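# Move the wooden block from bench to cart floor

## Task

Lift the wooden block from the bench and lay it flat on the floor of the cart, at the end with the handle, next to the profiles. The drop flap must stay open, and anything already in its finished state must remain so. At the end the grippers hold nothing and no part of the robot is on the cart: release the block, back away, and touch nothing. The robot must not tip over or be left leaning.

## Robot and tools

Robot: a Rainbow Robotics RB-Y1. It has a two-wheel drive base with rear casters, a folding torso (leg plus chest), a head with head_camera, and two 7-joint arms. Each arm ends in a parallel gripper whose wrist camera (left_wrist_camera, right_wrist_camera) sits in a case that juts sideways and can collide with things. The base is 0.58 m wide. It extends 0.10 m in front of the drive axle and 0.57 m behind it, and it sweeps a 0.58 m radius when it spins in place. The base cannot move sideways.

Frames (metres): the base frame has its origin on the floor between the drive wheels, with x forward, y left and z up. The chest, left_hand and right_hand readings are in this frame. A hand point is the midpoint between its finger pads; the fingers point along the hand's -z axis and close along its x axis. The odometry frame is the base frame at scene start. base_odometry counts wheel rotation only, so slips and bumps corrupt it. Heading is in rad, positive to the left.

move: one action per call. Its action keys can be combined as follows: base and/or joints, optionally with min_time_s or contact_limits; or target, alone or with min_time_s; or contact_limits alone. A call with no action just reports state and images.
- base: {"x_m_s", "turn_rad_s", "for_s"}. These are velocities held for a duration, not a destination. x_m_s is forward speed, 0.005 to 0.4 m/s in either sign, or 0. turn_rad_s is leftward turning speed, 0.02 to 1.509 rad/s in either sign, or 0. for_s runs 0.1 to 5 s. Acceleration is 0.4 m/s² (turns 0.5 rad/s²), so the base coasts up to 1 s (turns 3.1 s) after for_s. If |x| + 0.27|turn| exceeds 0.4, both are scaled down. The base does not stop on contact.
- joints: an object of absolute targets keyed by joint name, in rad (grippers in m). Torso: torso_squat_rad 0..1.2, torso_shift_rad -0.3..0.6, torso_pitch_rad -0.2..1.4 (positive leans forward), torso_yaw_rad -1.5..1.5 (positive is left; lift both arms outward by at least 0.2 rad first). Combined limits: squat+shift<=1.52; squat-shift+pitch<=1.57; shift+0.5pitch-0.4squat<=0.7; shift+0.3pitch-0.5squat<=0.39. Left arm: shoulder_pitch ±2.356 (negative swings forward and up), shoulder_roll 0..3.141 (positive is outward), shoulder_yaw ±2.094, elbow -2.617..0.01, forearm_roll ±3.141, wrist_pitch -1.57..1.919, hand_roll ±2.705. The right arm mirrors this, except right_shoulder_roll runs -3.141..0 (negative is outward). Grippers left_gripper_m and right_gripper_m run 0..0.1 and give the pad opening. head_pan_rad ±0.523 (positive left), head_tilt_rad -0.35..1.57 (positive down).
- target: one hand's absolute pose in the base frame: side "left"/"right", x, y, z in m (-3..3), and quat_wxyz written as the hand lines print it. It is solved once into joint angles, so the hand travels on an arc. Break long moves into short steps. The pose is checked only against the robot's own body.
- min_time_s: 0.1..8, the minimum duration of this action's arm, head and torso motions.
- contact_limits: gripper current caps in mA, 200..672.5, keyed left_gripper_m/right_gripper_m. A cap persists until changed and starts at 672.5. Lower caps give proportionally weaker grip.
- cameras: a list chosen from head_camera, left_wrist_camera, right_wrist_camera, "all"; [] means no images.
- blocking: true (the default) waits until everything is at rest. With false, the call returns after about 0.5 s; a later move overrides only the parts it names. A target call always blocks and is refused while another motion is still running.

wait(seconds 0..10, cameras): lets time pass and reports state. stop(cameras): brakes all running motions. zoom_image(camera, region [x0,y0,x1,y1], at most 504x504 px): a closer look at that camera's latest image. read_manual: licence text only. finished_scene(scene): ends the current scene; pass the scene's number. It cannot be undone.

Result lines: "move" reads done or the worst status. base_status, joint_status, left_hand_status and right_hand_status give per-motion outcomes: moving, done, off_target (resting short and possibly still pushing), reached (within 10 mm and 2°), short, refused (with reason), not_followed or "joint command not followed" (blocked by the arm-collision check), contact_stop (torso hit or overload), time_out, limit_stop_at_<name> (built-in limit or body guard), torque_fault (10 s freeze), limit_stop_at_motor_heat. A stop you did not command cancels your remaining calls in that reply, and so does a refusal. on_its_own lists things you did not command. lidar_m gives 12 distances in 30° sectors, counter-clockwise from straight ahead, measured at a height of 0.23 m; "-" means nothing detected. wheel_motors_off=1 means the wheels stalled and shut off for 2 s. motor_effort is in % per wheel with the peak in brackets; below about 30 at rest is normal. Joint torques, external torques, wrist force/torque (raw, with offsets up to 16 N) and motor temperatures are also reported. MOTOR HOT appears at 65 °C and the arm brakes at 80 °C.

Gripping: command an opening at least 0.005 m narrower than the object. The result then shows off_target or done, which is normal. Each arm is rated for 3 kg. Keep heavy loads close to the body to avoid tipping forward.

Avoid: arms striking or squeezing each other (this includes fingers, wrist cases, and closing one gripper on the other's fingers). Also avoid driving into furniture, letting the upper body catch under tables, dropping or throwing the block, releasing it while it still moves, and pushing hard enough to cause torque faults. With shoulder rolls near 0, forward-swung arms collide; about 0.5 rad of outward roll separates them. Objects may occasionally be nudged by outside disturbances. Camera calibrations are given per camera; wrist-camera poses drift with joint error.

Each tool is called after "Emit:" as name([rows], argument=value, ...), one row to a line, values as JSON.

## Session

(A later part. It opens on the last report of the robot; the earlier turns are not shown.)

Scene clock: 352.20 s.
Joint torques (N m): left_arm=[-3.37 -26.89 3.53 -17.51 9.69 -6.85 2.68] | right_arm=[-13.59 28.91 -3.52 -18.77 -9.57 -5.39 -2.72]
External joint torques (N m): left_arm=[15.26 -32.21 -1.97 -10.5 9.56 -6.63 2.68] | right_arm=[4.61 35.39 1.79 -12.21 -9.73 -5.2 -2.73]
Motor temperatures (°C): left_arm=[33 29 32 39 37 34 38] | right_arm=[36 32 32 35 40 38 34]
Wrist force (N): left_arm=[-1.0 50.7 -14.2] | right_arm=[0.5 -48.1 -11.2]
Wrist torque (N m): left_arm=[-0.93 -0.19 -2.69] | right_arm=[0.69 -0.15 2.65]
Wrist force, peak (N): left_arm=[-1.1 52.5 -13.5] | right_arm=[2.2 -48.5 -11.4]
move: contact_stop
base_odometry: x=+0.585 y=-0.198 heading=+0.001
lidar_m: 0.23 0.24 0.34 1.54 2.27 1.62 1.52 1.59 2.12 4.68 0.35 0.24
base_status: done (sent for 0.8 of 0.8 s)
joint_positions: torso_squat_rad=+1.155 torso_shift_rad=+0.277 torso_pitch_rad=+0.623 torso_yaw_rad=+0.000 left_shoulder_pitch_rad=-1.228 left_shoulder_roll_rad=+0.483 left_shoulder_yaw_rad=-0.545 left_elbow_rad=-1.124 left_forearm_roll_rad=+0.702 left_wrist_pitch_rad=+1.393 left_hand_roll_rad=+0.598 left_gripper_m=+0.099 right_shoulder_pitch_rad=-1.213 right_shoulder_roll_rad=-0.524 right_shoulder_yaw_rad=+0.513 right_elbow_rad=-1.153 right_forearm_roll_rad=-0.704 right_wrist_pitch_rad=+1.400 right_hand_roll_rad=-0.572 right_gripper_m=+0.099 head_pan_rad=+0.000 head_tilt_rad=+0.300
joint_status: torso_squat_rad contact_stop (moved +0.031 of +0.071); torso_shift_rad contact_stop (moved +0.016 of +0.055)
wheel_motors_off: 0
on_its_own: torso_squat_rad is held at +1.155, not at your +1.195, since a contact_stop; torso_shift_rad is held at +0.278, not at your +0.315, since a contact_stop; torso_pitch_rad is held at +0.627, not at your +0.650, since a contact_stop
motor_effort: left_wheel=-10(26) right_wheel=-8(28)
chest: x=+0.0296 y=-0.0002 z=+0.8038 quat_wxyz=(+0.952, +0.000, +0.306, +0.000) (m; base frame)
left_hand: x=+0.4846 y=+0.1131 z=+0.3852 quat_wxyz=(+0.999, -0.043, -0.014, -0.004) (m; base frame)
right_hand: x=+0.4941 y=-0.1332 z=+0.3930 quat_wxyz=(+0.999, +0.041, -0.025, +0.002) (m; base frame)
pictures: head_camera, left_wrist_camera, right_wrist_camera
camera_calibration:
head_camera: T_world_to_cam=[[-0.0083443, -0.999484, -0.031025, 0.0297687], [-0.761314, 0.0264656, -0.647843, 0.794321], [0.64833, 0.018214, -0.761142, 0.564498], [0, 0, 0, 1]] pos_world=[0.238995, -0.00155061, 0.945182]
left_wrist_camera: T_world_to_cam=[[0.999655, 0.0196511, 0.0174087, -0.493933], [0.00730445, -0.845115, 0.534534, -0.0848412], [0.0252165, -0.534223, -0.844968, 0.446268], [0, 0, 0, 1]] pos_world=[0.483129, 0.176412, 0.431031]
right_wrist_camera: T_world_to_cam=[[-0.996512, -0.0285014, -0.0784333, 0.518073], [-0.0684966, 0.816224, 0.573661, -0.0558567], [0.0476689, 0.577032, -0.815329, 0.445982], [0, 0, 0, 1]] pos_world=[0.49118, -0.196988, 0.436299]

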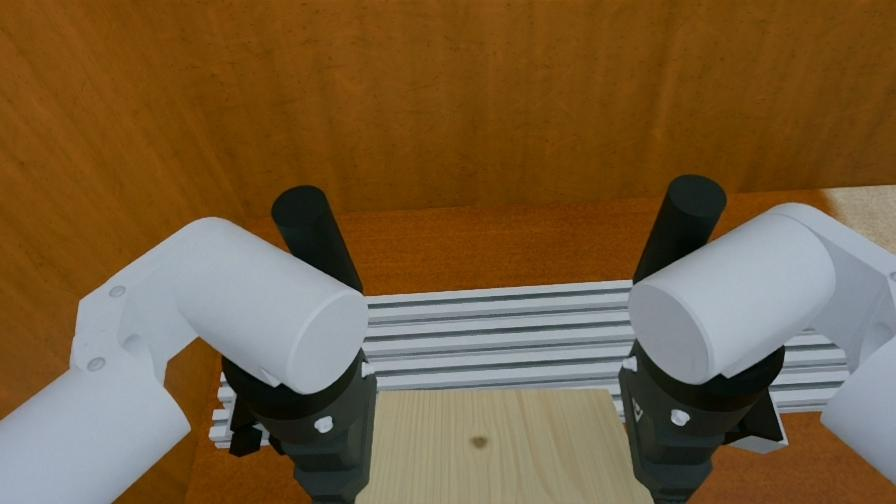

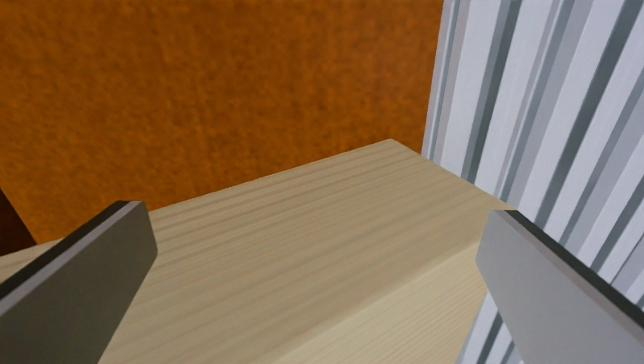

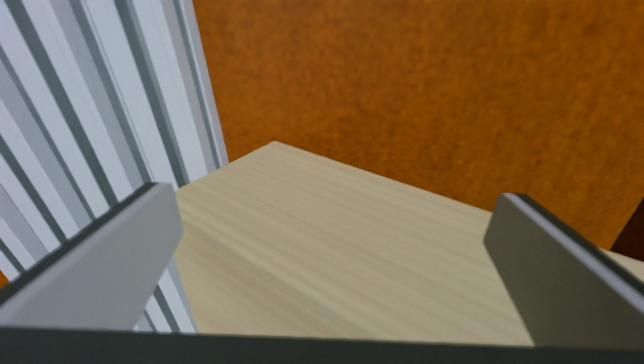

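Emit:
move(joints={"torso_squat_rad":1.07,"torso_shift_rad":0.3,"torso_pitch_rad":0.75}, min_time_s=1.5)

Scene clock: 362.67 s.
Joint torques (N m): left_arm=[-20.7 -23.51 6.26 -18.74 9.48 -6.22 2.48] | right_arm=[-31.58 20.94 -6.09 -19.76 -8.87 -5.17 -2.64]
External joint torques (N m): left_arm=[-2.86 -28.49 1.02 -11.73 9.29 -6.08 2.48] | right_arm=[-14.19 27.15 -1 -13.21 -8.97 -5.05 -2.64]
Motor temperatures (°C): left_arm=[32 29 31 39 38 34 38] | right_arm=[36 32 31 35 40 38 34]
Wrist force (N): left_arm=[-0.2 49.5 -13.0] | right_arm=[0.4 -43.8 -9.8]
Wrist torque (N m): left_arm=[-1.02 -0.15 -2.42] | right_arm=[0.57 -0.13 2.47]
Wrist force, peak (N): left_arm=[-0.3 53.0 -13.8] | right_arm=[0.4 -48.9 -10.1]
move: contact_stop
base_odometry: x=+0.585 y=-0.198 heading=+0.001
lidar_m: 0.24 0.25 0.34 1.54 2.26 1.61 1.53 1.60 2.12 4.68 0.37 0.25
base_status: not commanded
joint_positions: torso_squat_rad=+1.120 torso_shift_rad=+0.282 torso_pitch_rad=+0.666 torso_yaw_rad=-0.001 left_shoulder_pitch_rad=-1.223 left_shoulder_roll_rad=+0.483 left_shoulder_yaw_rad=-0.546 left_elbow_rad=-1.124 left_forearm_roll_rad=+0.702 left_wrist_pitch_rad=+1.393 left_hand_roll_rad=+0.599 left_gripper_m=+0.099 right_shoulder_pitch_rad=-1.208 right_shoulder_roll_rad=-0.521 right_shoulder_yaw_rad=+0.513 right_elbow_rad=-1.153 right_forearm_roll_rad=-0.704 right_wrist_pitch_rad=+1.400 right_hand_roll_rad=-0.572 right_gripper_m=+0.099 head_pan_rad=+0.000 head_tilt_rad=+0.300
joint_status: torso_squat_rad contact_stop (moved -0.035 of -0.085); torso_pitch_rad contact_stop (moved +0.044 of +0.127); the others done
wheel_motors_off: 0
on_its_own: torso_squat_rad is held at +1.120, not at your +1.070, since a contact_stop; torso_pitch_rad is held at +0.668, not at your +0.750, since a contact_stop
motor_effort: left_wheel=-1(22) right_wheel=+15(33)
chest: x=+0.0481 y=+0.0000 z=+0.8166 quat_wxyz=(+0.945, +0.000, +0.327, +0.000) (m; base frame)
left_hand: x=+0.4821 y=+0.1130 z=+0.3765 quat_wxyz=(+0.999, -0.043, +0.010, -0.003) (m; base frame)
right_hand: x=+0.4914 y=-0.1334 z=+0.3839 quat_wxyz=(+0.999, +0.041, +0.000, +0.001) (m; base frame)
pictures: head_camera, left_wrist_camera, right_wrist_camera
camera_calibration:
head_camera: T_world_to_cam=[[-0.0102794, -0.999506, -0.0296906, 0.0294272], [-0.788937, 0.0263501, -0.613909, 0.790308], [0.614389, 0.0171134, -0.788818, 0.586451], [0, 0, 0, 1]] pos_world=[0.263497, -0.00144818, 0.948654]
left_wrist_camera: T_world_to_cam=[[0.999326, 0.0194275, -0.0311584, -0.472845], [0.0330692, -0.844999, 0.533744, -0.0923719], [-0.0159595, -0.534414, -0.845072, 0.458783], [0, 0, 0, 1]] pos_world=[0.482902, 0.176313, 0.422275]
right_wrist_camera: T_world_to_cam=[[-0.999184, -0.0279315, -0.0291626, 0.497213], [-0.0396356, 0.816498, 0.575986, -0.0656402], [0.00772306, 0.576672, -0.816939, 0.458964], [0, 0, 0, 1]] pos_world=[0.490661, -0.197188, 0.427253]

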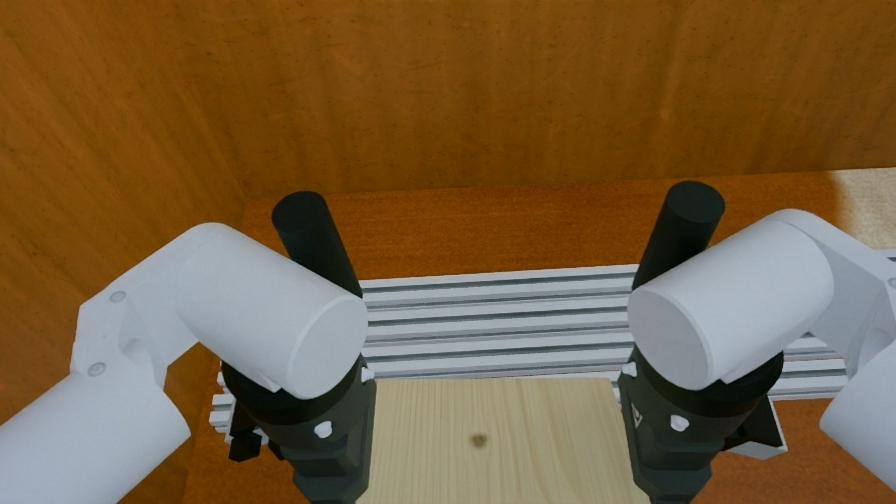

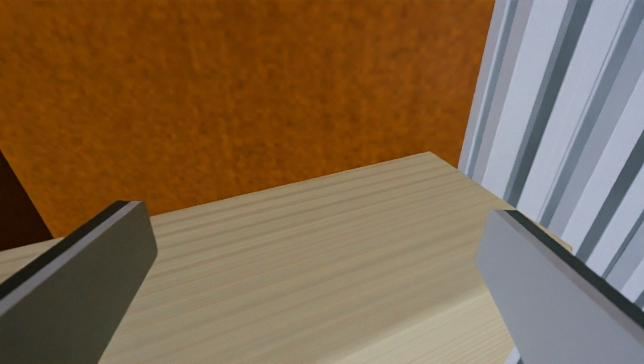

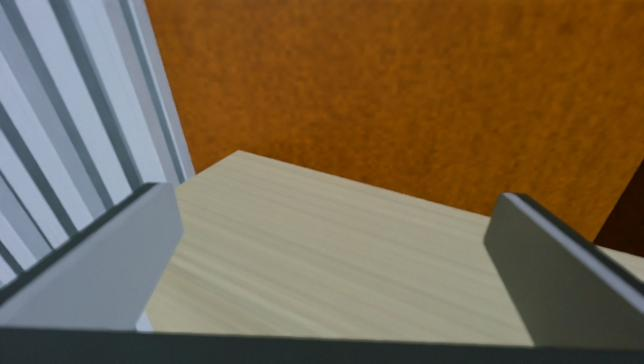

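Emit:
move(target={"side":"left","x":0.482,"y":0.113,"z":0.375,"quat_wxyz":[0.9987,-0.045,0.01,-0.004]}, cameras=["left_wrist_camera"])

Emit:
move(target={"side":"left","x":0.482,"y":0.1155,"z":0.374,"quat_wxyz":[0.9987,-0.045,0.01,-0.004]}, cameras=["left_wrist_camera"])

Scene clock: 368.67 s.
Joint torques (N m): left_arm=[-16.96 -15.06 6.63 -15.23 6.52 -4.22 1.94] | right_arm=[-31.3 15.35 -6.18 -16.91 -6.29 -3.18 -1.9]
External joint torques (N m): left_arm=[0.86 -20.17 1.39 -8.25 6.34 -4.08 1.94] | right_arm=[-13.9 21.53 -1.09 -10.34 -6.39 -3.06 -1.9]
Motor temperatures (°C): left_arm=[32 29 31 39 38 34 38] | right_arm=[36 32 31 35 40 38 34]
Wrist force (N): left_arm=[1.8 31.2 -15.4] | right_arm=[1.7 -27.7 -10.7]
Wrist torque (N m): left_arm=[-0.76 -0.15 -1.57] | right_arm=[0.23 -0.16 1.51]
Wrist force, peak (N): left_arm=[1.3 50.3 -13.3] | right_arm=[0.8 -44.6 -9.9]
move: done
base_odometry: x=+0.585 y=-0.198 heading=+0.001
lidar_m: 0.24 0.25 0.33 1.54 2.26 1.61 1.52 1.60 2.12 4.67 0.38 0.26
base_status: not commanded
joint_positions: torso_squat_rad=+1.120 torso_shift_rad=+0.282 torso_pitch_rad=+0.666 torso_yaw_rad=-0.001 left_shoulder_pitch_rad=-1.222 left_shoulder_roll_rad=+0.487 left_shoulder_yaw_rad=-0.545 left_elbow_rad=-1.117 left_forearm_roll_rad=+0.702 left_wrist_pitch_rad=+1.387 left_hand_roll_rad=+0.592 left_gripper_m=+0.099 right_shoulder_pitch_rad=-1.209 right_shoulder_roll_rad=-0.520 right_shoulder_yaw_rad=+0.513 right_elbow_rad=-1.154 right_forearm_roll_rad=-0.705 right_wrist_pitch_rad=+1.399 right_hand_roll_rad=-0.572 right_gripper_m=+0.099 head_pan_rad=+0.000 head_tilt_rad=+0.300
joint_status: all done
wheel_motors_off: 0
on_its_own: torso_squat_rad is held at +1.120, not at your +1.070, since a contact_stop; torso_pitch_rad is held at +0.668, not at your +0.750, since a contact_stop
motor_effort: left_wheel=-4(4) right_wheel=+17(17)
chest: x=+0.0481 y=-0.0001 z=+0.8166 quat_wxyz=(+0.945, +0.000, +0.327, +0.000) (m; base frame)
left_hand: x=+0.4828 y=+0.1168 z=+0.3747 quat_wxyz=(+0.999, -0.042, +0.010, -0.003) (m; base frame)
left_hand_status: reached (checked arc, planned for 0.1 s): 4 mm and 0.4 deg off.
right_hand: x=+0.4912 y=-0.1322 z=+0.3840 quat_wxyz=(+0.999, +0.043, +0.000, +0.001) (m; base frame)
pictures: left_wrist_camera
camera_calibration:
left_wrist_camera: T_world_to_cam=[[0.999343, 0.0199429, -0.0302774, -0.474037], [0.0329803, -0.846904, 0.530722, -0.0868346], [-0.015058, -0.531372, -0.847005, 0.459191], [0, 0, 0, 1]] pos_world=[0.483503, 0.179914, 0.420669]

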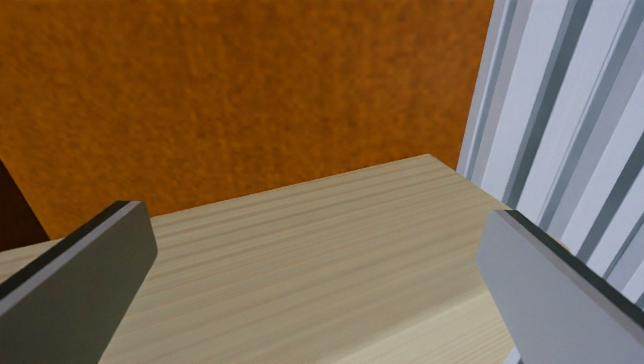

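Scene clock: 369.20 s.
Joint torques (N m): left_arm=[-14.6 -11.84 6.44 -13.82 5.49 -3.36 1.54] | right_arm=[-30.28 10.93 -6.03 -15.32 -5.24 -2.57 -1.62]
External joint torques (N m): left_arm=[3.2 -17.02 1.2 -6.86 5.32 -3.22 1.54] | right_arm=[-12.88 17.09 -0.94 -8.75 -5.34 -2.45 -1.62]
Motor temperatures (°C): left_arm=[32 29 31 39 38 34 38] | right_arm=[36 32 31 35 40 38 34]
Wrist force (N): left_arm=[1.0 25.4 -16.2] | right_arm=[1.3 -21.8 -12.0]
Wrist torque (N m): left_arm=[-0.63 -0.25 -1.24] | right_arm=[0.13 -0.21 1.19]
Wrist force, peak (N): left_arm=[1.0 31.7 -15.7] | right_arm=[2.0 -28.7 -11.6]
move: done
base_odometry: x=+0.585 y=-0.198 heading=+0.001
lidar_m: 0.23 0.26 0.34 1.55 2.26 1.62 1.53 1.59 2.13 4.69 0.37 0.26
base_status: not commanded
joint_positions: torso_squat_rad=+1.120 torso_shift_rad=+0.282 torso_pitch_rad=+0.666 torso_yaw_rad=-0.001 left_shoulder_pitch_rad=-1.219 left_shoulder_roll_rad=+0.490 left_shoulder_yaw_rad=-0.544 left_elbow_rad=-1.116 left_forearm_roll_rad=+0.705 left_wrist_pitch_rad=+1.383 left_hand_roll_rad=+0.587 left_gripper_m=+0.099 right_shoulder_pitch_rad=-1.209 right_shoulder_roll_rad=-0.519 right_shoulder_yaw_rad=+0.513 right_elbow_rad=-1.154 right_forearm_roll_rad=-0.705 right_wrist_pitch_rad=+1.399 right_hand_roll_rad=-0.572 right_gripper_m=+0.099 head_pan_rad=+0.000 head_tilt_rad=+0.300
joint_status: all done
wheel_motors_off: 0
on_its_own: torso_squat_rad is held at +1.120, not at your +1.070, since a contact_stop; torso_pitch_rad is held at +0.668, not at your +0.750, since a contact_stop
motor_effort: left_wheel=-5(8) right_wheel=+17(18)
chest: x=+0.0481 y=-0.0001 z=+0.8166 quat_wxyz=(+0.945, +0.000, +0.327, +0.000) (m; base frame)
left_hand: x=+0.4830 y=+0.1185 z=+0.3740 quat_wxyz=(+0.999, -0.042, +0.009, -0.003) (m; base frame)
left_hand_status: reached (checked arc, planned for 0.1 s): 3 mm and 0.3 deg off.
right_hand: x=+0.4911 y=-0.1314 z=+0.3841 quat_wxyz=(+0.999, +0.043, +0.000, +0.001) (m; base frame)
pictures: left_wrist_camera
camera_calibration:
left_wrist_camera: T_world_to_cam=[[0.999374, 0.019199, -0.0297313, -0.474402], [0.0320796, -0.846228, 0.531854, -0.0851087], [-0.0149484, -0.532475, -0.846314, 0.459416], [0, 0, 0, 1]] pos_world=[0.483703, 0.181714, 0.419971]

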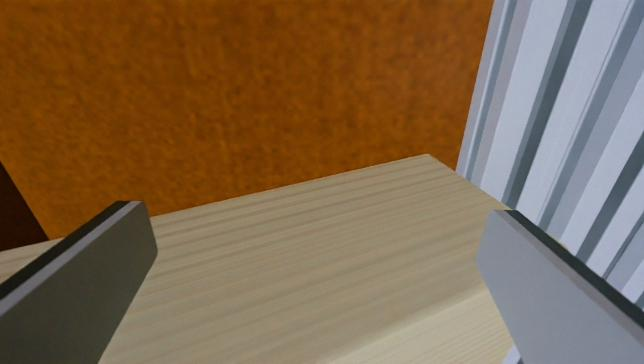

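Emit:
move(target={"side":"right","x":0.488,"y":-0.1285,"z":0.37,"quat_wxyz":[0.9987,0.046,0.005,0.003]}, cameras=["right_wrist_camera"])

Emit:
move(target={"side":"left","x":0.482,"y":0.116,"z":0.362,"quat_wxyz":[0.9987,-0.045,0.007,-0.004]}, cameras=["left_wrist_camera","right_wrist_camera"])

Scene clock: 372.07 s.
Joint torques (N m): left_arm=[-13.52 -0.63 5.98 -7.36 0.32 -0.63 0.3] | right_arm=[-9.34 10.11 -3.53 -8.61 -1.86 -1.07 -0.3]
External joint torques (N m): left_arm=[4.29 -5.73 0.74 -0.37 0.14 -0.48 0.3] | right_arm=[8.11 16.13 1.27 -2.12 -1.95 -0.96 -0.3]
Motor temperatures (°C): left_arm=[32 29 31 39 37 34 38] | right_arm=[36 32 31 35 39 38 34]
Wrist force (N): left_arm=[1.0 0.0 -7.7] | right_arm=[0.9 -5.0 -5.0]
Wrist torque (N m): left_arm=[-0.10 0.18 0.10] | right_arm=[-0.40 0.13 -0.11]
Wrist force, peak (N): left_arm=[0.4 31.6 -16.0] | right_arm=[-4.7 -27.5 -2.7]
move: done
base_odometry: x=+0.585 y=-0.198 heading=+0.001
lidar_m: 0.24 0.25 0.33 1.54 2.27 1.60 1.52 1.59 2.14 4.68 0.36 0.26
base_status: not commanded
joint_positions: torso_squat_rad=+1.120 torso_shift_rad=+0.282 torso_pitch_rad=+0.666 torso_yaw_rad=-0.001 left_shoulder_pitch_rad=-1.219 left_shoulder_roll_rad=+0.487 left_shoulder_yaw_rad=-0.544 left_elbow_rad=-1.118 left_forearm_roll_rad=+0.706 left_wrist_pitch_rad=+1.383 left_hand_roll_rad=+0.587 left_gripper_m=+0.099 right_shoulder_pitch_rad=-1.216 right_shoulder_roll_rad=-0.497 right_shoulder_yaw_rad=+0.519 right_elbow_rad=-1.087 right_forearm_roll_rad=-0.704 right_wrist_pitch_rad=+1.358 right_hand_roll_rad=-0.544 right_gripper_m=+0.099 head_pan_rad=+0.000 head_tilt_rad=+0.300
joint_status: all done
wheel_motors_off: 0
on_its_own: torso_squat_rad is held at +1.120, not at your +1.070, since a contact_stop; torso_pitch_rad is held at +0.668, not at your +0.750, since a contact_stop
motor_effort: left_wheel=-5(6) right_wheel=+4(17)
chest: x=+0.0480 y=+0.0002 z=+0.8167 quat_wxyz=(+0.945, +0.000, +0.327, +0.000) (m; base frame)
left_hand: x=+0.4827 y=+0.1161 z=+0.3747 quat_wxyz=(+0.999, -0.045, +0.009, -0.004) (m; base frame)
right_hand: x=+0.4899 y=-0.1306 z=+0.3715 quat_wxyz=(+0.999, +0.044, +0.003, +0.002) (m; base frame)
right_hand_status: reached (checked arc, planned for 0.3 s): 3 mm and 0.3 deg off.
pictures: right_wrist_camera
camera_calibration:
right_wrist_camera: T_world_to_cam=[[-0.99924, -0.0315796, -0.0228289, 0.492581], [-0.0389663, 0.813218, 0.580653, -0.0633507], [0.000228068, 0.581102, -0.813831, 0.450267], [0, 0, 0, 1]] pos_world=[0.489636, -0.194577, 0.414471]

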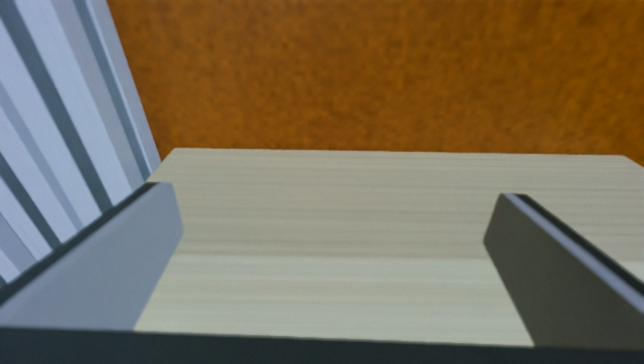

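Scene clock: 372.70 s.
Joint torques (N m): left_arm=[10.34 -4.86 -6.02 10.44 -1.85 -6.43 0.31] | right_arm=[-15.15 7.19 -3.29 -10.9 -3.76 -0.87 0.58]
External joint torques (N m): left_arm=[28.28 -9.9 -11.07 17.39 -2.02 -6.26 0.31] | right_arm=[2.33 13.19 1.5 -4.4 -3.85 -0.76 0.58]
Motor temperatures (°C): left_arm=[32 29 31 39 37 34 38] | right_arm=[36 32 31 35 39 38 34]
Wrist force (N): left_arm=[-34.1 7.5 111.3] | right_arm=[4.9 -14.0 -0.4]
Wrist torque (N m): left_arm=[-0.47 -1.57 -0.19] | right_arm=[-0.52 -0.22 -1.01]
Wrist force, peak (N): left_arm=[-27.7 12.7 127.5] | right_arm=[8.3 -14.4 -5.1]
move: done
base_odometry: x=+0.585 y=-0.198 heading=+0.001
lidar_m: 0.24 0.26 0.34 1.53 2.26 1.60 1.53 1.59 2.12 4.66 0.36 0.26
base_status: not commanded
joint_positions: torso_squat_rad=+1.120 torso_shift_rad=+0.281 torso_pitch_rad=+0.663 torso_yaw_rad=+0.000 left_shoulder_pitch_rad=-1.226 left_shoulder_roll_rad=+0.471 left_shoulder_yaw_rad=-0.547 left_elbow_rad=-1.068 left_forearm_roll_rad=+0.697 left_wrist_pitch_rad=+1.338 left_hand_roll_rad=+0.568 left_gripper_m=+0.099 right_shoulder_pitch_rad=-1.214 right_shoulder_roll_rad=-0.497 right_shoulder_yaw_rad=+0.519 right_elbow_rad=-1.086 right_forearm_roll_rad=-0.703 right_wrist_pitch_rad=+1.358 right_hand_roll_rad=-0.545 right_gripper_m=+0.099 head_pan_rad=+0.000 head_tilt_rad=+0.300
joint_status: all done
wheel_motors_off: 0
on_its_own: torso_squat_rad is held at +1.120, not at your +1.070, since a contact_stop; torso_pitch_rad is held at +0.668, not at your +0.750, since a contact_stop
motor_effort: left_wheel=+10(11) right_wheel=+2(8)
chest: x=+0.0470 y=+0.0000 z=+0.8171 quat_wxyz=(+0.945, +0.000, +0.326, +0.000) (m; base frame)
left_hand: x=+0.4865 y=+0.1152 z=+0.3677 quat_wxyz=(+0.999, -0.046, +0.001, -0.005) (m; base frame)
left_hand_status: reached (checked arc, planned for 0.3 s): 7 mm and 0.7 deg off.
right_hand: x=+0.4893 y=-0.1304 z=+0.3721 quat_wxyz=(+0.999, +0.044, +0.003, +0.002) (m; base frame)
pictures: left_wrist_camera, right_wrist_camera
camera_calibration:
left_wrist_camera: T_world_to_cam=[[0.999771, 0.016854, -0.0132108, -0.483952], [0.0213177, -0.841909, 0.539198, -0.0826368], [-0.00203462, -0.539356, -0.842075, 0.445212], [0, 0, 0, 1]] pos_world=[0.486509, 0.178712, 0.413066]
right_wrist_camera: T_world_to_cam=[[-0.999224, -0.0314944, -0.0236471, 0.492353], [-0.0393729, 0.812932, 0.581025, -0.0638965], [0.000924474, 0.581506, -0.813542, 0.450253], [0, 0, 0, 1]] pos_world=[0.489039, -0.194375, 0.415068]

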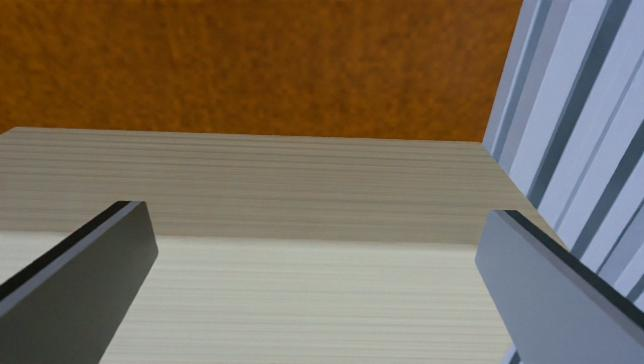

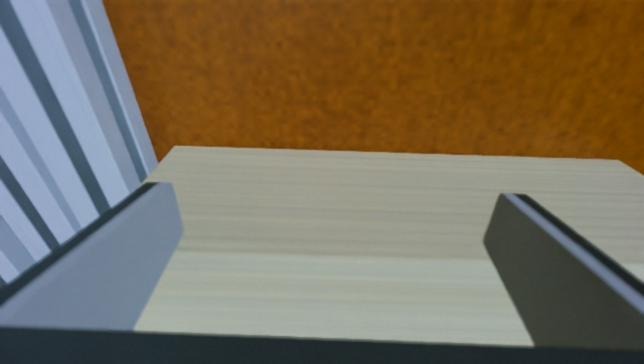

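Emit:
move(target={"side":"left","x":0.484,"y":0.118,"z":0.388,"quat_wxyz":[0.9987,-0.045,0.007,-0.004]}, cameras=[])

Emit:
move(target={"side":"left","x":0.484,"y":0.14,"z":0.395,"quat_wxyz":[0.9987,-0.045,0.007,-0.004]}, cameras=[])

Emit:
move(target={"side":"right","x":0.489,"y":-0.155,"z":0.39,"quat_wxyz":[0.9987,0.045,0.005,0.003]})

Scene clock: 375.00 s.
Joint torques (N m): left_arm=[-15.43 7.24 6.77 -6.37 0.12 -0.35 0.11] | right_arm=[-2.92 1.57 -3.15 -6.52 -0.82 -0.47 0.3]
External joint torques (N m): left_arm=[2.42 1.97 1.29 0.67 -0.07 -0.2 0.11] | right_arm=[14.56 7.54 1.65 -0.01 -0.91 -0.36 0.3]
Motor temperatures (°C): left_arm=[32 29 31 39 37 34 38] | right_arm=[36 32 31 34 39 38 34]
Wrist force (N): left_arm=[1.1 1.1 -7.7] | right_arm=[0.3 -0.4 -3.6]
Wrist torque (N m): left_arm=[-0.20 0.20 0.09] | right_arm=[-0.30 0.10 -0.16]
Wrist force, peak (N): left_arm=[-33.6 8.2 112.8] | right_arm=[5.4 -14.3 -0.5]
move: done
base_odometry: x=+0.585 y=-0.198 heading=+0.001
lidar_m: 0.23 0.25 0.33 1.54 2.27 1.60 1.52 1.59 2.13 4.68 0.36 0.25
base_status: not commanded
joint_positions: torso_squat_rad=+1.120 torso_shift_rad=+0.282 torso_pitch_rad=+0.666 torso_yaw_rad=-0.001 left_shoulder_pitch_rad=-1.217 left_shoulder_roll_rad=+0.507 left_shoulder_yaw_rad=-0.537 left_elbow_rad=-1.170 left_forearm_roll_rad=+0.715 left_wrist_pitch_rad=+1.419 left_hand_roll_rad=+0.602 left_gripper_m=+0.099 right_shoulder_pitch_rad=-1.218 right_shoulder_roll_rad=-0.495 right_shoulder_yaw_rad=+0.519 right_elbow_rad=-1.087 right_forearm_roll_rad=-0.704 right_wrist_pitch_rad=+1.358 right_hand_roll_rad=-0.544 right_gripper_m=+0.099 head_pan_rad=+0.000 head_tilt_rad=+0.300
joint_status: all done
wheel_motors_off: 0
on_its_own: torso_squat_rad is held at +1.120, not at your +1.070, since a contact_stop; torso_pitch_rad is held at +0.668, not at your +0.750, since a contact_stop
motor_effort: left_wheel=-3(10) right_wheel=-2(9)
chest: x=+0.0480 y=+0.0003 z=+0.8167 quat_wxyz=(+0.945, +0.000, +0.327, +0.000) (m; base frame)
left_hand: x=+0.4840 y=+0.1171 z=+0.3865 quat_wxyz=(+0.999, -0.046, +0.008, -0.004) (m; base frame)
left_hand_status: reached (checked arc, planned for 0.4 s): 2 mm and 0.2 deg off.
right_hand: x=+0.4903 y=-0.1286 z=+0.3721 quat_wxyz=(+0.999, +0.045, +0.003, +0.003) (m; base frame)
pictures: none
No camera images: "cameras" was empty.

Scene clock: 375.67 s.
Joint torques (N m): left_arm=[-15.35 5.96 7.77 -7.15 0.31 -0.44 -0.21] | right_arm=[2.78 0.3 -2.65 -4.67 -0.08 -0.19 0.19]
External joint torques (N m): left_arm=[2.01 -0.31 1.89 -0.22 0.13 -0.28 -0.21] | right_arm=[20.27 6.24 2.15 1.84 -0.16 -0.08 0.19]
Motor temperatures (°C): left_arm=[32 29 31 39 37 34 38] | right_arm=[36 32 31 34 39 38 34]
Wrist force (N): left_arm=[1.6 0.0 -8.1] | right_arm=[0.1 1.8 -4.3]
Wrist torque (N m): left_arm=[-0.13 0.30 0.07] | right_arm=[-0.23 0.09 -0.06]
Wrist force, peak (N): left_arm=[1.0 -0.2 -8.9] | right_arm=[0.0 -0.6 -5.3]
move: done
base_odometry: x=+0.585 y=-0.198 heading=+0.001
lidar_m: 0.24 0.25 0.34 1.53 2.27 1.61 1.52 1.60 2.13 4.66 0.37 0.26
base_status: not commanded
joint_positions: torso_squat_rad=+1.120 torso_shift_rad=+0.282 torso_pitch_rad=+0.666 torso_yaw_rad=-0.001 left_shoulder_pitch_rad=-1.184 left_shoulder_roll_rad=+0.566 left_shoulder_yaw_rad=-0.512 left_elbow_rad=-1.237 left_forearm_roll_rad=+0.741 left_wrist_pitch_rad=+1.445 left_hand_roll_rad=+0.587 left_gripper_m=+0.099 right_shoulder_pitch_rad=-1.219 right_shoulder_roll_rad=-0.495 right_shoulder_yaw_rad=+0.519 right_elbow_rad=-1.088 right_forearm_roll_rad=-0.704 right_wrist_pitch_rad=+1.358 right_hand_roll_rad=-0.544 right_gripper_m=+0.099 head_pan_rad=+0.000 head_tilt_rad=+0.300
joint_status: all done
wheel_motors_off: 0
on_its_own: torso_squat_rad is held at +1.120, not at your +1.070, since a contact_stop; torso_pitch_rad is held at +0.668, not at your +0.750, since a contact_stop
motor_effort: left_wheel=-2(9) right_wheel=-12(13)
chest: x=+0.0482 y=+0.0004 z=+0.8166 quat_wxyz=(+0.945, -0.001, +0.327, +0.000) (m; base frame)
left_hand: x=+0.4840 y=+0.1400 z=+0.3948 quat_wxyz=(+0.999, -0.045, +0.007, -0.004) (m; base frame)
left_hand_status: reached (checked arc, planned for 0.3 s): 0 mm and 0.0 deg off.
right_hand: x=+0.4910 y=-0.1278 z=+0.3725 quat_wxyz=(+0.999, +0.046, +0.002, +0.004) (m; base frame)
pictures: none
No camera images: "cameras" was empty.

Scene clock: 376.40 s.
Joint torques (N m): left_arm=[-16.14 5.15 7.67 -6.73 0.27 -0.3 -0.1] | right_arm=[-15.57 -6.43 -5.88 -7.3 -0.17 -0.15 0.15]
External joint torques (N m): left_arm=[1.19 -1.1 1.79 0.2 0.09 -0.15 -0.1] | right_arm=[1.38 0.76 -0.48 -0.85 -0.25 -0.05 0.15]
Motor temperatures (°C): left_arm=[32 29 31 39 37 34 38] | right_arm=[36 32 31 34 39 38 34]
Wrist force (N): left_arm=[1.7 0.6 -7.5] | right_arm=[0.2 2.2 -4.6]
Wrist torque (N m): left_arm=[-0.19 0.28 0.08] | right_arm=[-0.30 0.13 -0.07]
Wrist force, peak (N): left_arm=[0.7 0.9 -8.2] | right_arm=[0.1 2.5 -5.1]
move: done
base_odometry: x=+0.585 y=-0.198 heading=+0.001
lidar_m: 0.24 0.25 0.35 1.52 2.27 1.61 1.53 1.60 2.13 4.68 0.35 0.26
base_status: not commanded
joint_positions: torso_squat_rad=+1.120 torso_shift_rad=+0.283 torso_pitch_rad=+0.668 torso_yaw_rad=-0.001 left_shoulder_pitch_rad=-1.184 left_shoulder_roll_rad=+0.566 left_shoulder_yaw_rad=-0.512 left_elbow_rad=-1.237 left_forearm_roll_rad=+0.741 left_wrist_pitch_rad=+1.445 left_hand_roll_rad=+0.587 left_gripper_m=+0.099 right_shoulder_pitch_rad=-1.177 right_shoulder_roll_rad=-0.576 right_shoulder_yaw_rad=+0.486 right_elbow_rad=-1.200 right_forearm_roll_rad=-0.743 right_wrist_pitch_rad=+1.422 right_hand_roll_rad=-0.537 right_gripper_m=+0.099 head_pan_rad=+0.000 head_tilt_rad=+0.300
joint_status: all done
wheel_motors_off: 0
on_its_own: torso_squat_rad is held at +1.120, not at your +1.070, since a contact_stop; torso_pitch_rad is held at +0.668, not at your +0.750, since a contact_stop
motor_effort: left_wheel=+0(4) right_wheel=+0(15)
chest: x=+0.0488 y=+0.0001 z=+0.8163 quat_wxyz=(+0.945, +0.000, +0.328, +0.000) (m; base frame)
left_hand: x=+0.4839 y=+0.1400 z=+0.3938 quat_wxyz=(+0.999, -0.045, +0.008, -0.004) (m; base frame)
right_hand: x=+0.4890 y=-0.1551 z=+0.3888 quat_wxyz=(+0.999, +0.045, +0.006, +0.003) (m; base frame)
right_hand_status: reached (checked arc, planned for 0.4 s): 1 mm and 0.1 deg off.
pictures: head_camera, left_wrist_camera, right_wrist_camera
camera_calibration:
head_camera: T_world_to_cam=[[-0.0100285, -0.999512, -0.0295729, 0.0294367], [-0.789945, 0.0260517, -0.612625, 0.789636], [0.613096, 0.0172173, -0.789821, 0.586639], [0, 0, 0, 1]] pos_world=[0.264398, -0.00124934, 0.947961]
left_wrist_camera: T_world_to_cam=[[0.999491, 0.0171378, -0.026906, -0.476019], [0.028896, -0.843718, 0.536008, -0.0778878], [-0.0135151, -0.536513, -0.843784, 0.48642], [0, 0, 0, 1]] pos_world=[0.484602, 0.203413, 0.439374]
right_wrist_camera: T_world_to_cam=[[-0.999311, -0.0330022, -0.0169814, 0.488867], [-0.0367123, 0.811737, 0.582868, -0.0556123], [-0.00545151, 0.58309, -0.812389, 0.481139], [0, 0, 0, 1]] pos_world=[0.489111, -0.219271, 0.431589]

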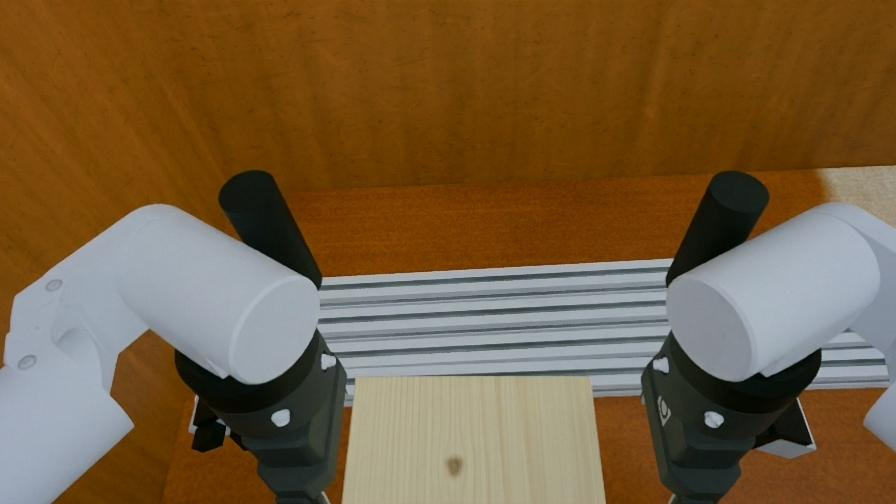

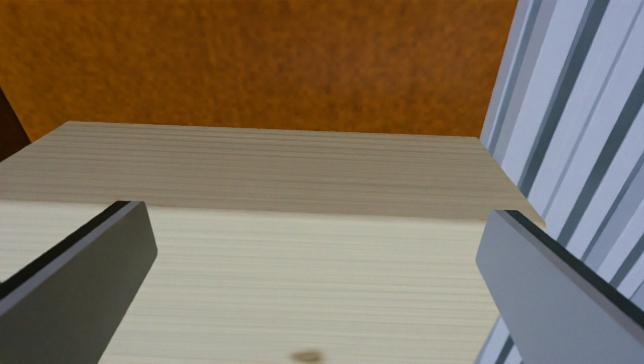

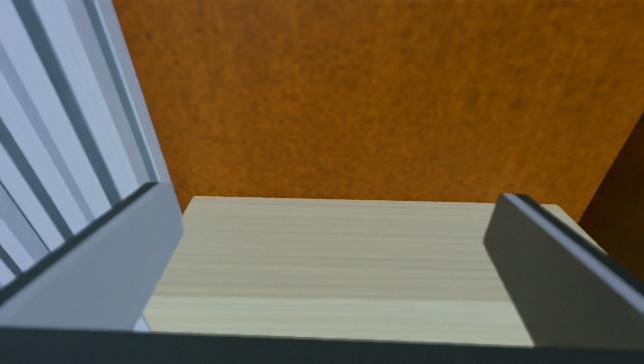

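Emit:
move(joints={"torso_squat_rad":0.4,"torso_shift_rad":0.12}, min_time_s=2.5, cameras=["head_camera"])

Emit:
move(joints={"torso_squat_rad":0.1,"torso_shift_rad":0.0,"torso_pitch_rad":0.6}, cameras=["head_camera"])

Emit:
move(base={"x_m_s":-0.4,"for_s":1.35}, joints={"torso_pitch_rad":0.2,"torso_squat_rad":0.3})

Scene clock: 381.60 s.
Joint torques (N m): left_arm=[-16.39 4.98 7.65 -6.74 0.3 -0.34 -0.17] | right_arm=[-16.91 -6.73 -5.91 -7.14 -0.27 -0.04 0.14]
External joint torques (N m): left_arm=[0.93 -1.28 1.78 0.19 0.12 -0.19 -0.17] | right_arm=[-0.02 0.46 -0.51 -0.69 -0.34 0.06 0.14]
Motor temperatures (°C): left_arm=[32 29 31 38 37 34 37] | right_arm=[36 31 31 34 38 37 34]
Wrist force (N): left_arm=[0.7 0.5 -7.9] | right_arm=[0.5 1.7 -4.5]
Wrist torque (N m): left_arm=[-0.16 0.16 0.09] | right_arm=[-0.22 0.14 -0.06]
Wrist force, peak (N): left_arm=[2.0 0.7 -8.6] | right_arm=[0.4 2.2 -5.5]
move: done
base_odometry: x=+0.585 y=-0.198 heading=+0.001
lidar_m: 0.24 0.26 0.35 1.54 2.26 1.61 1.52 1.58 2.12 4.67 0.37 0.26
base_status: not commanded
joint_positions: torso_squat_rad=+0.400 torso_shift_rad=+0.120 torso_pitch_rad=+0.668 torso_yaw_rad=-0.001 left_shoulder_pitch_rad=-1.184 left_shoulder_roll_rad=+0.566 left_shoulder_yaw_rad=-0.512 left_elbow_rad=-1.237 left_forearm_roll_rad=+0.741 left_wrist_pitch_rad=+1.445 left_hand_roll_rad=+0.587 left_gripper_m=+0.099 right_shoulder_pitch_rad=-1.176 right_shoulder_roll_rad=-0.576 right_shoulder_yaw_rad=+0.486 right_elbow_rad=-1.200 right_forearm_roll_rad=-0.743 right_wrist_pitch_rad=+1.422 right_hand_roll_rad=-0.537 right_gripper_m=+0.099 head_pan_rad=+0.000 head_tilt_rad=+0.300
joint_status: all done
wheel_motors_off: 0
on_its_own: torso_pitch_rad is held at +0.668, not at your +0.750, since a contact_stop
motor_effort: left_wheel=+1(2) right_wheel=+3(3)
chest: x=+0.0409 y=+0.0001 z=+1.1635 quat_wxyz=(+0.945, +0.000, +0.328, +0.000) (m; base frame)
left_hand: x=+0.4759 y=+0.1401 z=+0.7409 quat_wxyz=(+0.999, -0.045, +0.008, -0.004) (m; base frame)
right_hand: x=+0.4809 y=-0.1551 z=+0.7358 quat_wxyz=(+0.999, +0.045, +0.006, +0.003) (m; base frame)
pictures: head_camera
camera_calibration:
head_camera: T_world_to_cam=[[-0.0100351, -0.999512, -0.0295725, 0.0396264], [-0.790079, 0.0260529, -0.612451, 0.995909], [0.612922, 0.0172186, -0.789955, 0.865928], [0, 0, 0, 1]] pos_world=[0.256498, -0.00124934, 1.29516]

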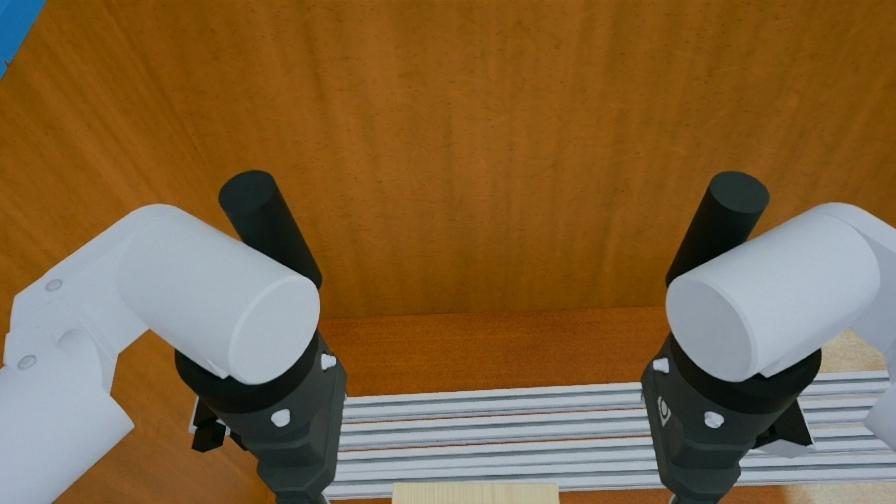

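Scene clock: 383.40 s.
Joint torques (N m): left_arm=[-17.47 5.17 7.92 -6.88 0.21 -0.42 -0.25] | right_arm=[-18 -6.9 -6.25 -6.98 -0.11 -0.11 0.06]
External joint torques (N m): left_arm=[0.96 -1.44 1.69 0.01 0.1 -0.16 -0.25] | right_arm=[0.02 0.6 -0.53 -0.54 -0.26 0.1 0.06]
Motor temperatures (°C): left_arm=[32 29 31 38 36 34 37] | right_arm=[36 31 31 34 38 37 34]
Wrist force (N): left_arm=[0.7 0.4 -7.5] | right_arm=[-0.6 2.1 -4.7]
Wrist torque (N m): left_arm=[-0.15 0.19 0.11] | right_arm=[-0.24 0.04 -0.07]
Wrist force, peak (N): left_arm=[1.6 0.1 -8.4] | right_arm=[0.3 2.4 -5.4]
move: done
base_odometry: x=+0.585 y=-0.198 heading=+0.001
lidar_m: 0.24 0.25 0.35 1.53 2.27 1.60 1.52 1.59 2.12 4.67 0.36 0.27
base_status: not commanded
joint_positions: torso_squat_rad=+0.100 torso_shift_rad=+0.000 torso_pitch_rad=+0.600 torso_yaw_rad=-0.001 left_shoulder_pitch_rad=-1.184 left_shoulder_roll_rad=+0.566 left_shoulder_yaw_rad=-0.512 left_elbow_rad=-1.237 left_forearm_roll_rad=+0.741 left_wrist_pitch_rad=+1.445 left_hand_roll_rad=+0.587 left_gripper_m=+0.099 right_shoulder_pitch_rad=-1.176 right_shoulder_roll_rad=-0.576 right_shoulder_yaw_rad=+0.486 right_elbow_rad=-1.200 right_forearm_roll_rad=-0.743 right_wrist_pitch_rad=+1.422 right_hand_roll_rad=-0.537 right_gripper_m=+0.099 head_pan_rad=+0.000 head_tilt_rad=+0.300
joint_status: all done
wheel_motors_off: 0
motor_effort: left_wheel=+1(4) right_wheel=+2(4)
chest: x=-0.0533 y=+0.0002 z=+1.2324 quat_wxyz=(+0.955, +0.000, +0.295, +0.000) (m; base frame)
left_hand: x=+0.4096 y=+0.1401 z=+0.8405 quat_wxyz=(+0.999, -0.044, -0.026, -0.006) (m; base frame)
right_hand: x=+0.4148 y=-0.1551 z=+0.8358 quat_wxyz=(+0.999, +0.045, -0.028, +0.004) (m; base frame)
pictures: head_camera
camera_calibration:
head_camera: T_world_to_cam=[[-0.00799224, -0.999512, -0.0301898, 0.0416889], [-0.746376, 0.0260546, -0.665015, 1.03079], [0.665477, 0.017218, -0.74622, 0.926998], [0, 0, 0, 1]] pos_world=[0.152796, -0.00114933, 1.37849]

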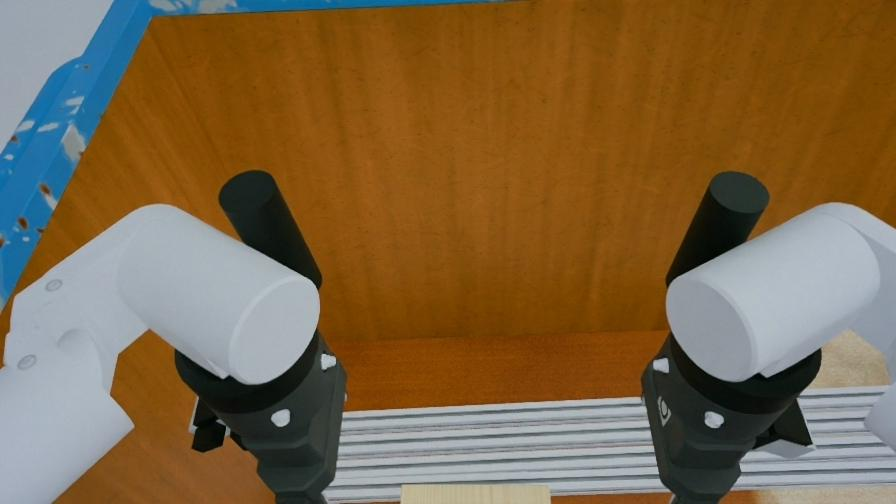

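Scene clock: 386.17 s.
Joint torques (N m): left_arm=[-21.4 6.43 9.09 -5.81 -0.19 -1.21 -0.15] | right_arm=[-23.36 -8.03 -7.13 -6.53 0.3 -0.73 0.16]
External joint torques (N m): left_arm=[1.57 -1.57 1.4 0.2 0.14 -0.33 -0.13] | right_arm=[-0.6 0.57 -0.17 -0.66 -0.22 0.1 0.13]
Motor temperatures (°C): left_arm=[32 29 31 38 36 34 37] | right_arm=[36 31 31 34 38 37 34]
Wrist force (N): left_arm=[-1.5 0.5 -6.9] | right_arm=[-2.0 2.2 -3.8]
Wrist torque (N m): left_arm=[-0.15 0.09 0.14] | right_arm=[-0.30 0.01 -0.08]
Wrist force, peak (N): left_arm=[1.3 0.1 -8.3] | right_arm=[-0.9 1.9 -5.3]
move: done
base_odometry: x=+0.039 y=-0.198 heading=-0.001
lidar_m: 0.80 0.81 1.75 4.48 1.46 1.04 0.98 1.03 1.38 3.40 1.18 0.84
base_status: done (sent for 1.37 of 1.37 s)
joint_positions: torso_squat_rad=+0.300 torso_shift_rad=+0.000 torso_pitch_rad=+0.200 torso_yaw_rad=+0.000 left_shoulder_pitch_rad=-1.184 left_shoulder_roll_rad=+0.566 left_shoulder_yaw_rad=-0.512 left_elbow_rad=-1.237 left_forearm_roll_rad=+0.741 left_wrist_pitch_rad=+1.445 left_hand_roll_rad=+0.587 left_gripper_m=+0.099 right_shoulder_pitch_rad=-1.176 right_shoulder_roll_rad=-0.576 right_shoulder_yaw_rad=+0.486 right_elbow_rad=-1.201 right_forearm_roll_rad=-0.743 right_wrist_pitch_rad=+1.422 right_hand_roll_rad=-0.537 right_gripper_m=+0.099 head_pan_rad=+0.000 head_tilt_rad=+0.300
joint_status: all done
wheel_motors_off: 0
motor_effort: left_wheel=-20(43) right_wheel=+18(37)
chest: x=-0.1666 y=+0.0001 z=+1.2525 quat_wxyz=(+0.995, +0.000, +0.100, +0.000) (m; base frame)
left_hand: x=+0.4124 y=+0.1402 z=+1.0719 quat_wxyz=(+0.974, -0.042, -0.224, -0.014) (m; base frame)
right_hand: x=+0.4191 y=-0.1551 z=+1.0695 quat_wxyz=(+0.973, +0.043, -0.226, +0.013) (m; base frame)
pictures: head_camera, left_wrist_camera, right_wrist_camera
camera_calibration:
head_camera: T_world_to_cam=[[0.00448684, -0.99951, -0.0309635, 0.0444342], [-0.428488, 0.0260555, -0.903171, 1.31082], [0.903536, 0.0173199, -0.428162, 0.658662], [0, 0, 0, 1]] pos_world=[-0.0336547, -0.00114958, 1.46728]
left_wrist_camera: T_world_to_cam=[[0.904048, 0.0173398, 0.427079, -0.833619], [-0.215977, -0.843707, 0.491439, -0.290388], [0.368851, -0.536524, -0.759007, 0.809211], [0, 0, 0, 1]] pos_world=[0.392436, 0.203613, 1.11293]
right_wrist_camera: T_world_to_cam=[[-0.884292, -0.0329189, -0.465773, 0.862389], [-0.295577, 0.811676, 0.503801, -0.261996], [0.361472, 0.583179, -0.727489, 0.78915], [0, 0, 0, 1]] pos_world=[0.399909, -0.219171, 1.10777]

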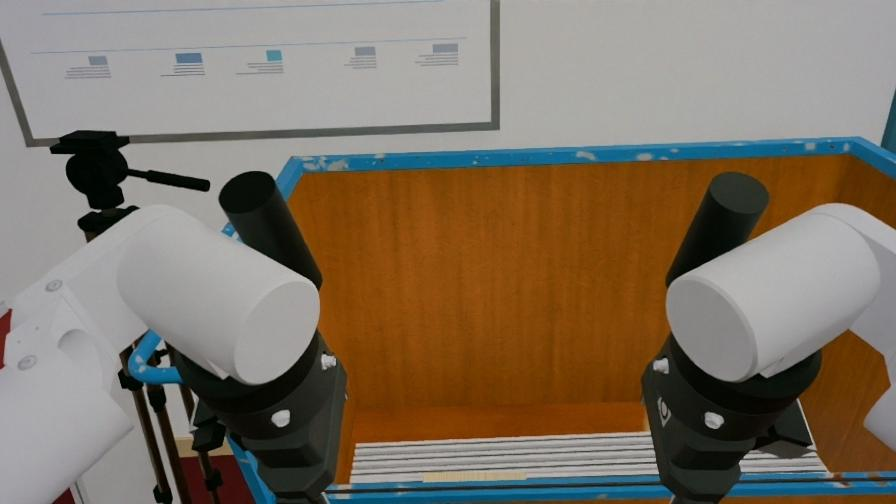

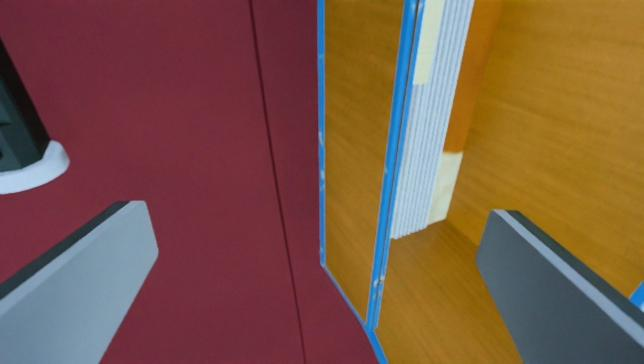

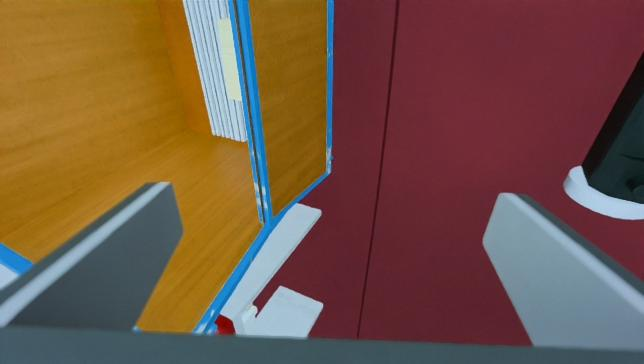

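Emit:
zoom_image(camera="head_camera", region=[340, 400, 660, 504])

Emit:
zoom_image(camera="left_wrist_camera", region=[360, 0, 500, 150])

Scaled by 1.575 from the camera's 896x504 image, which has a finer 1280x720 frame.

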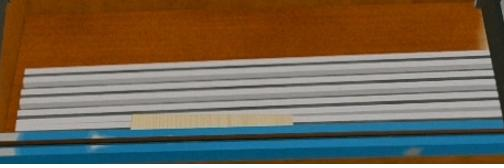

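Scaled by 3.360 from the camera's 644x364 image, which has a finer 1265x715 frame.

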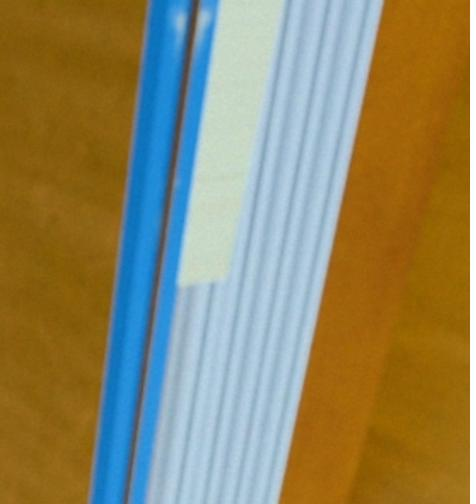

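Emit:
finished_scene(scene=2)

The scene is finished: the task was done.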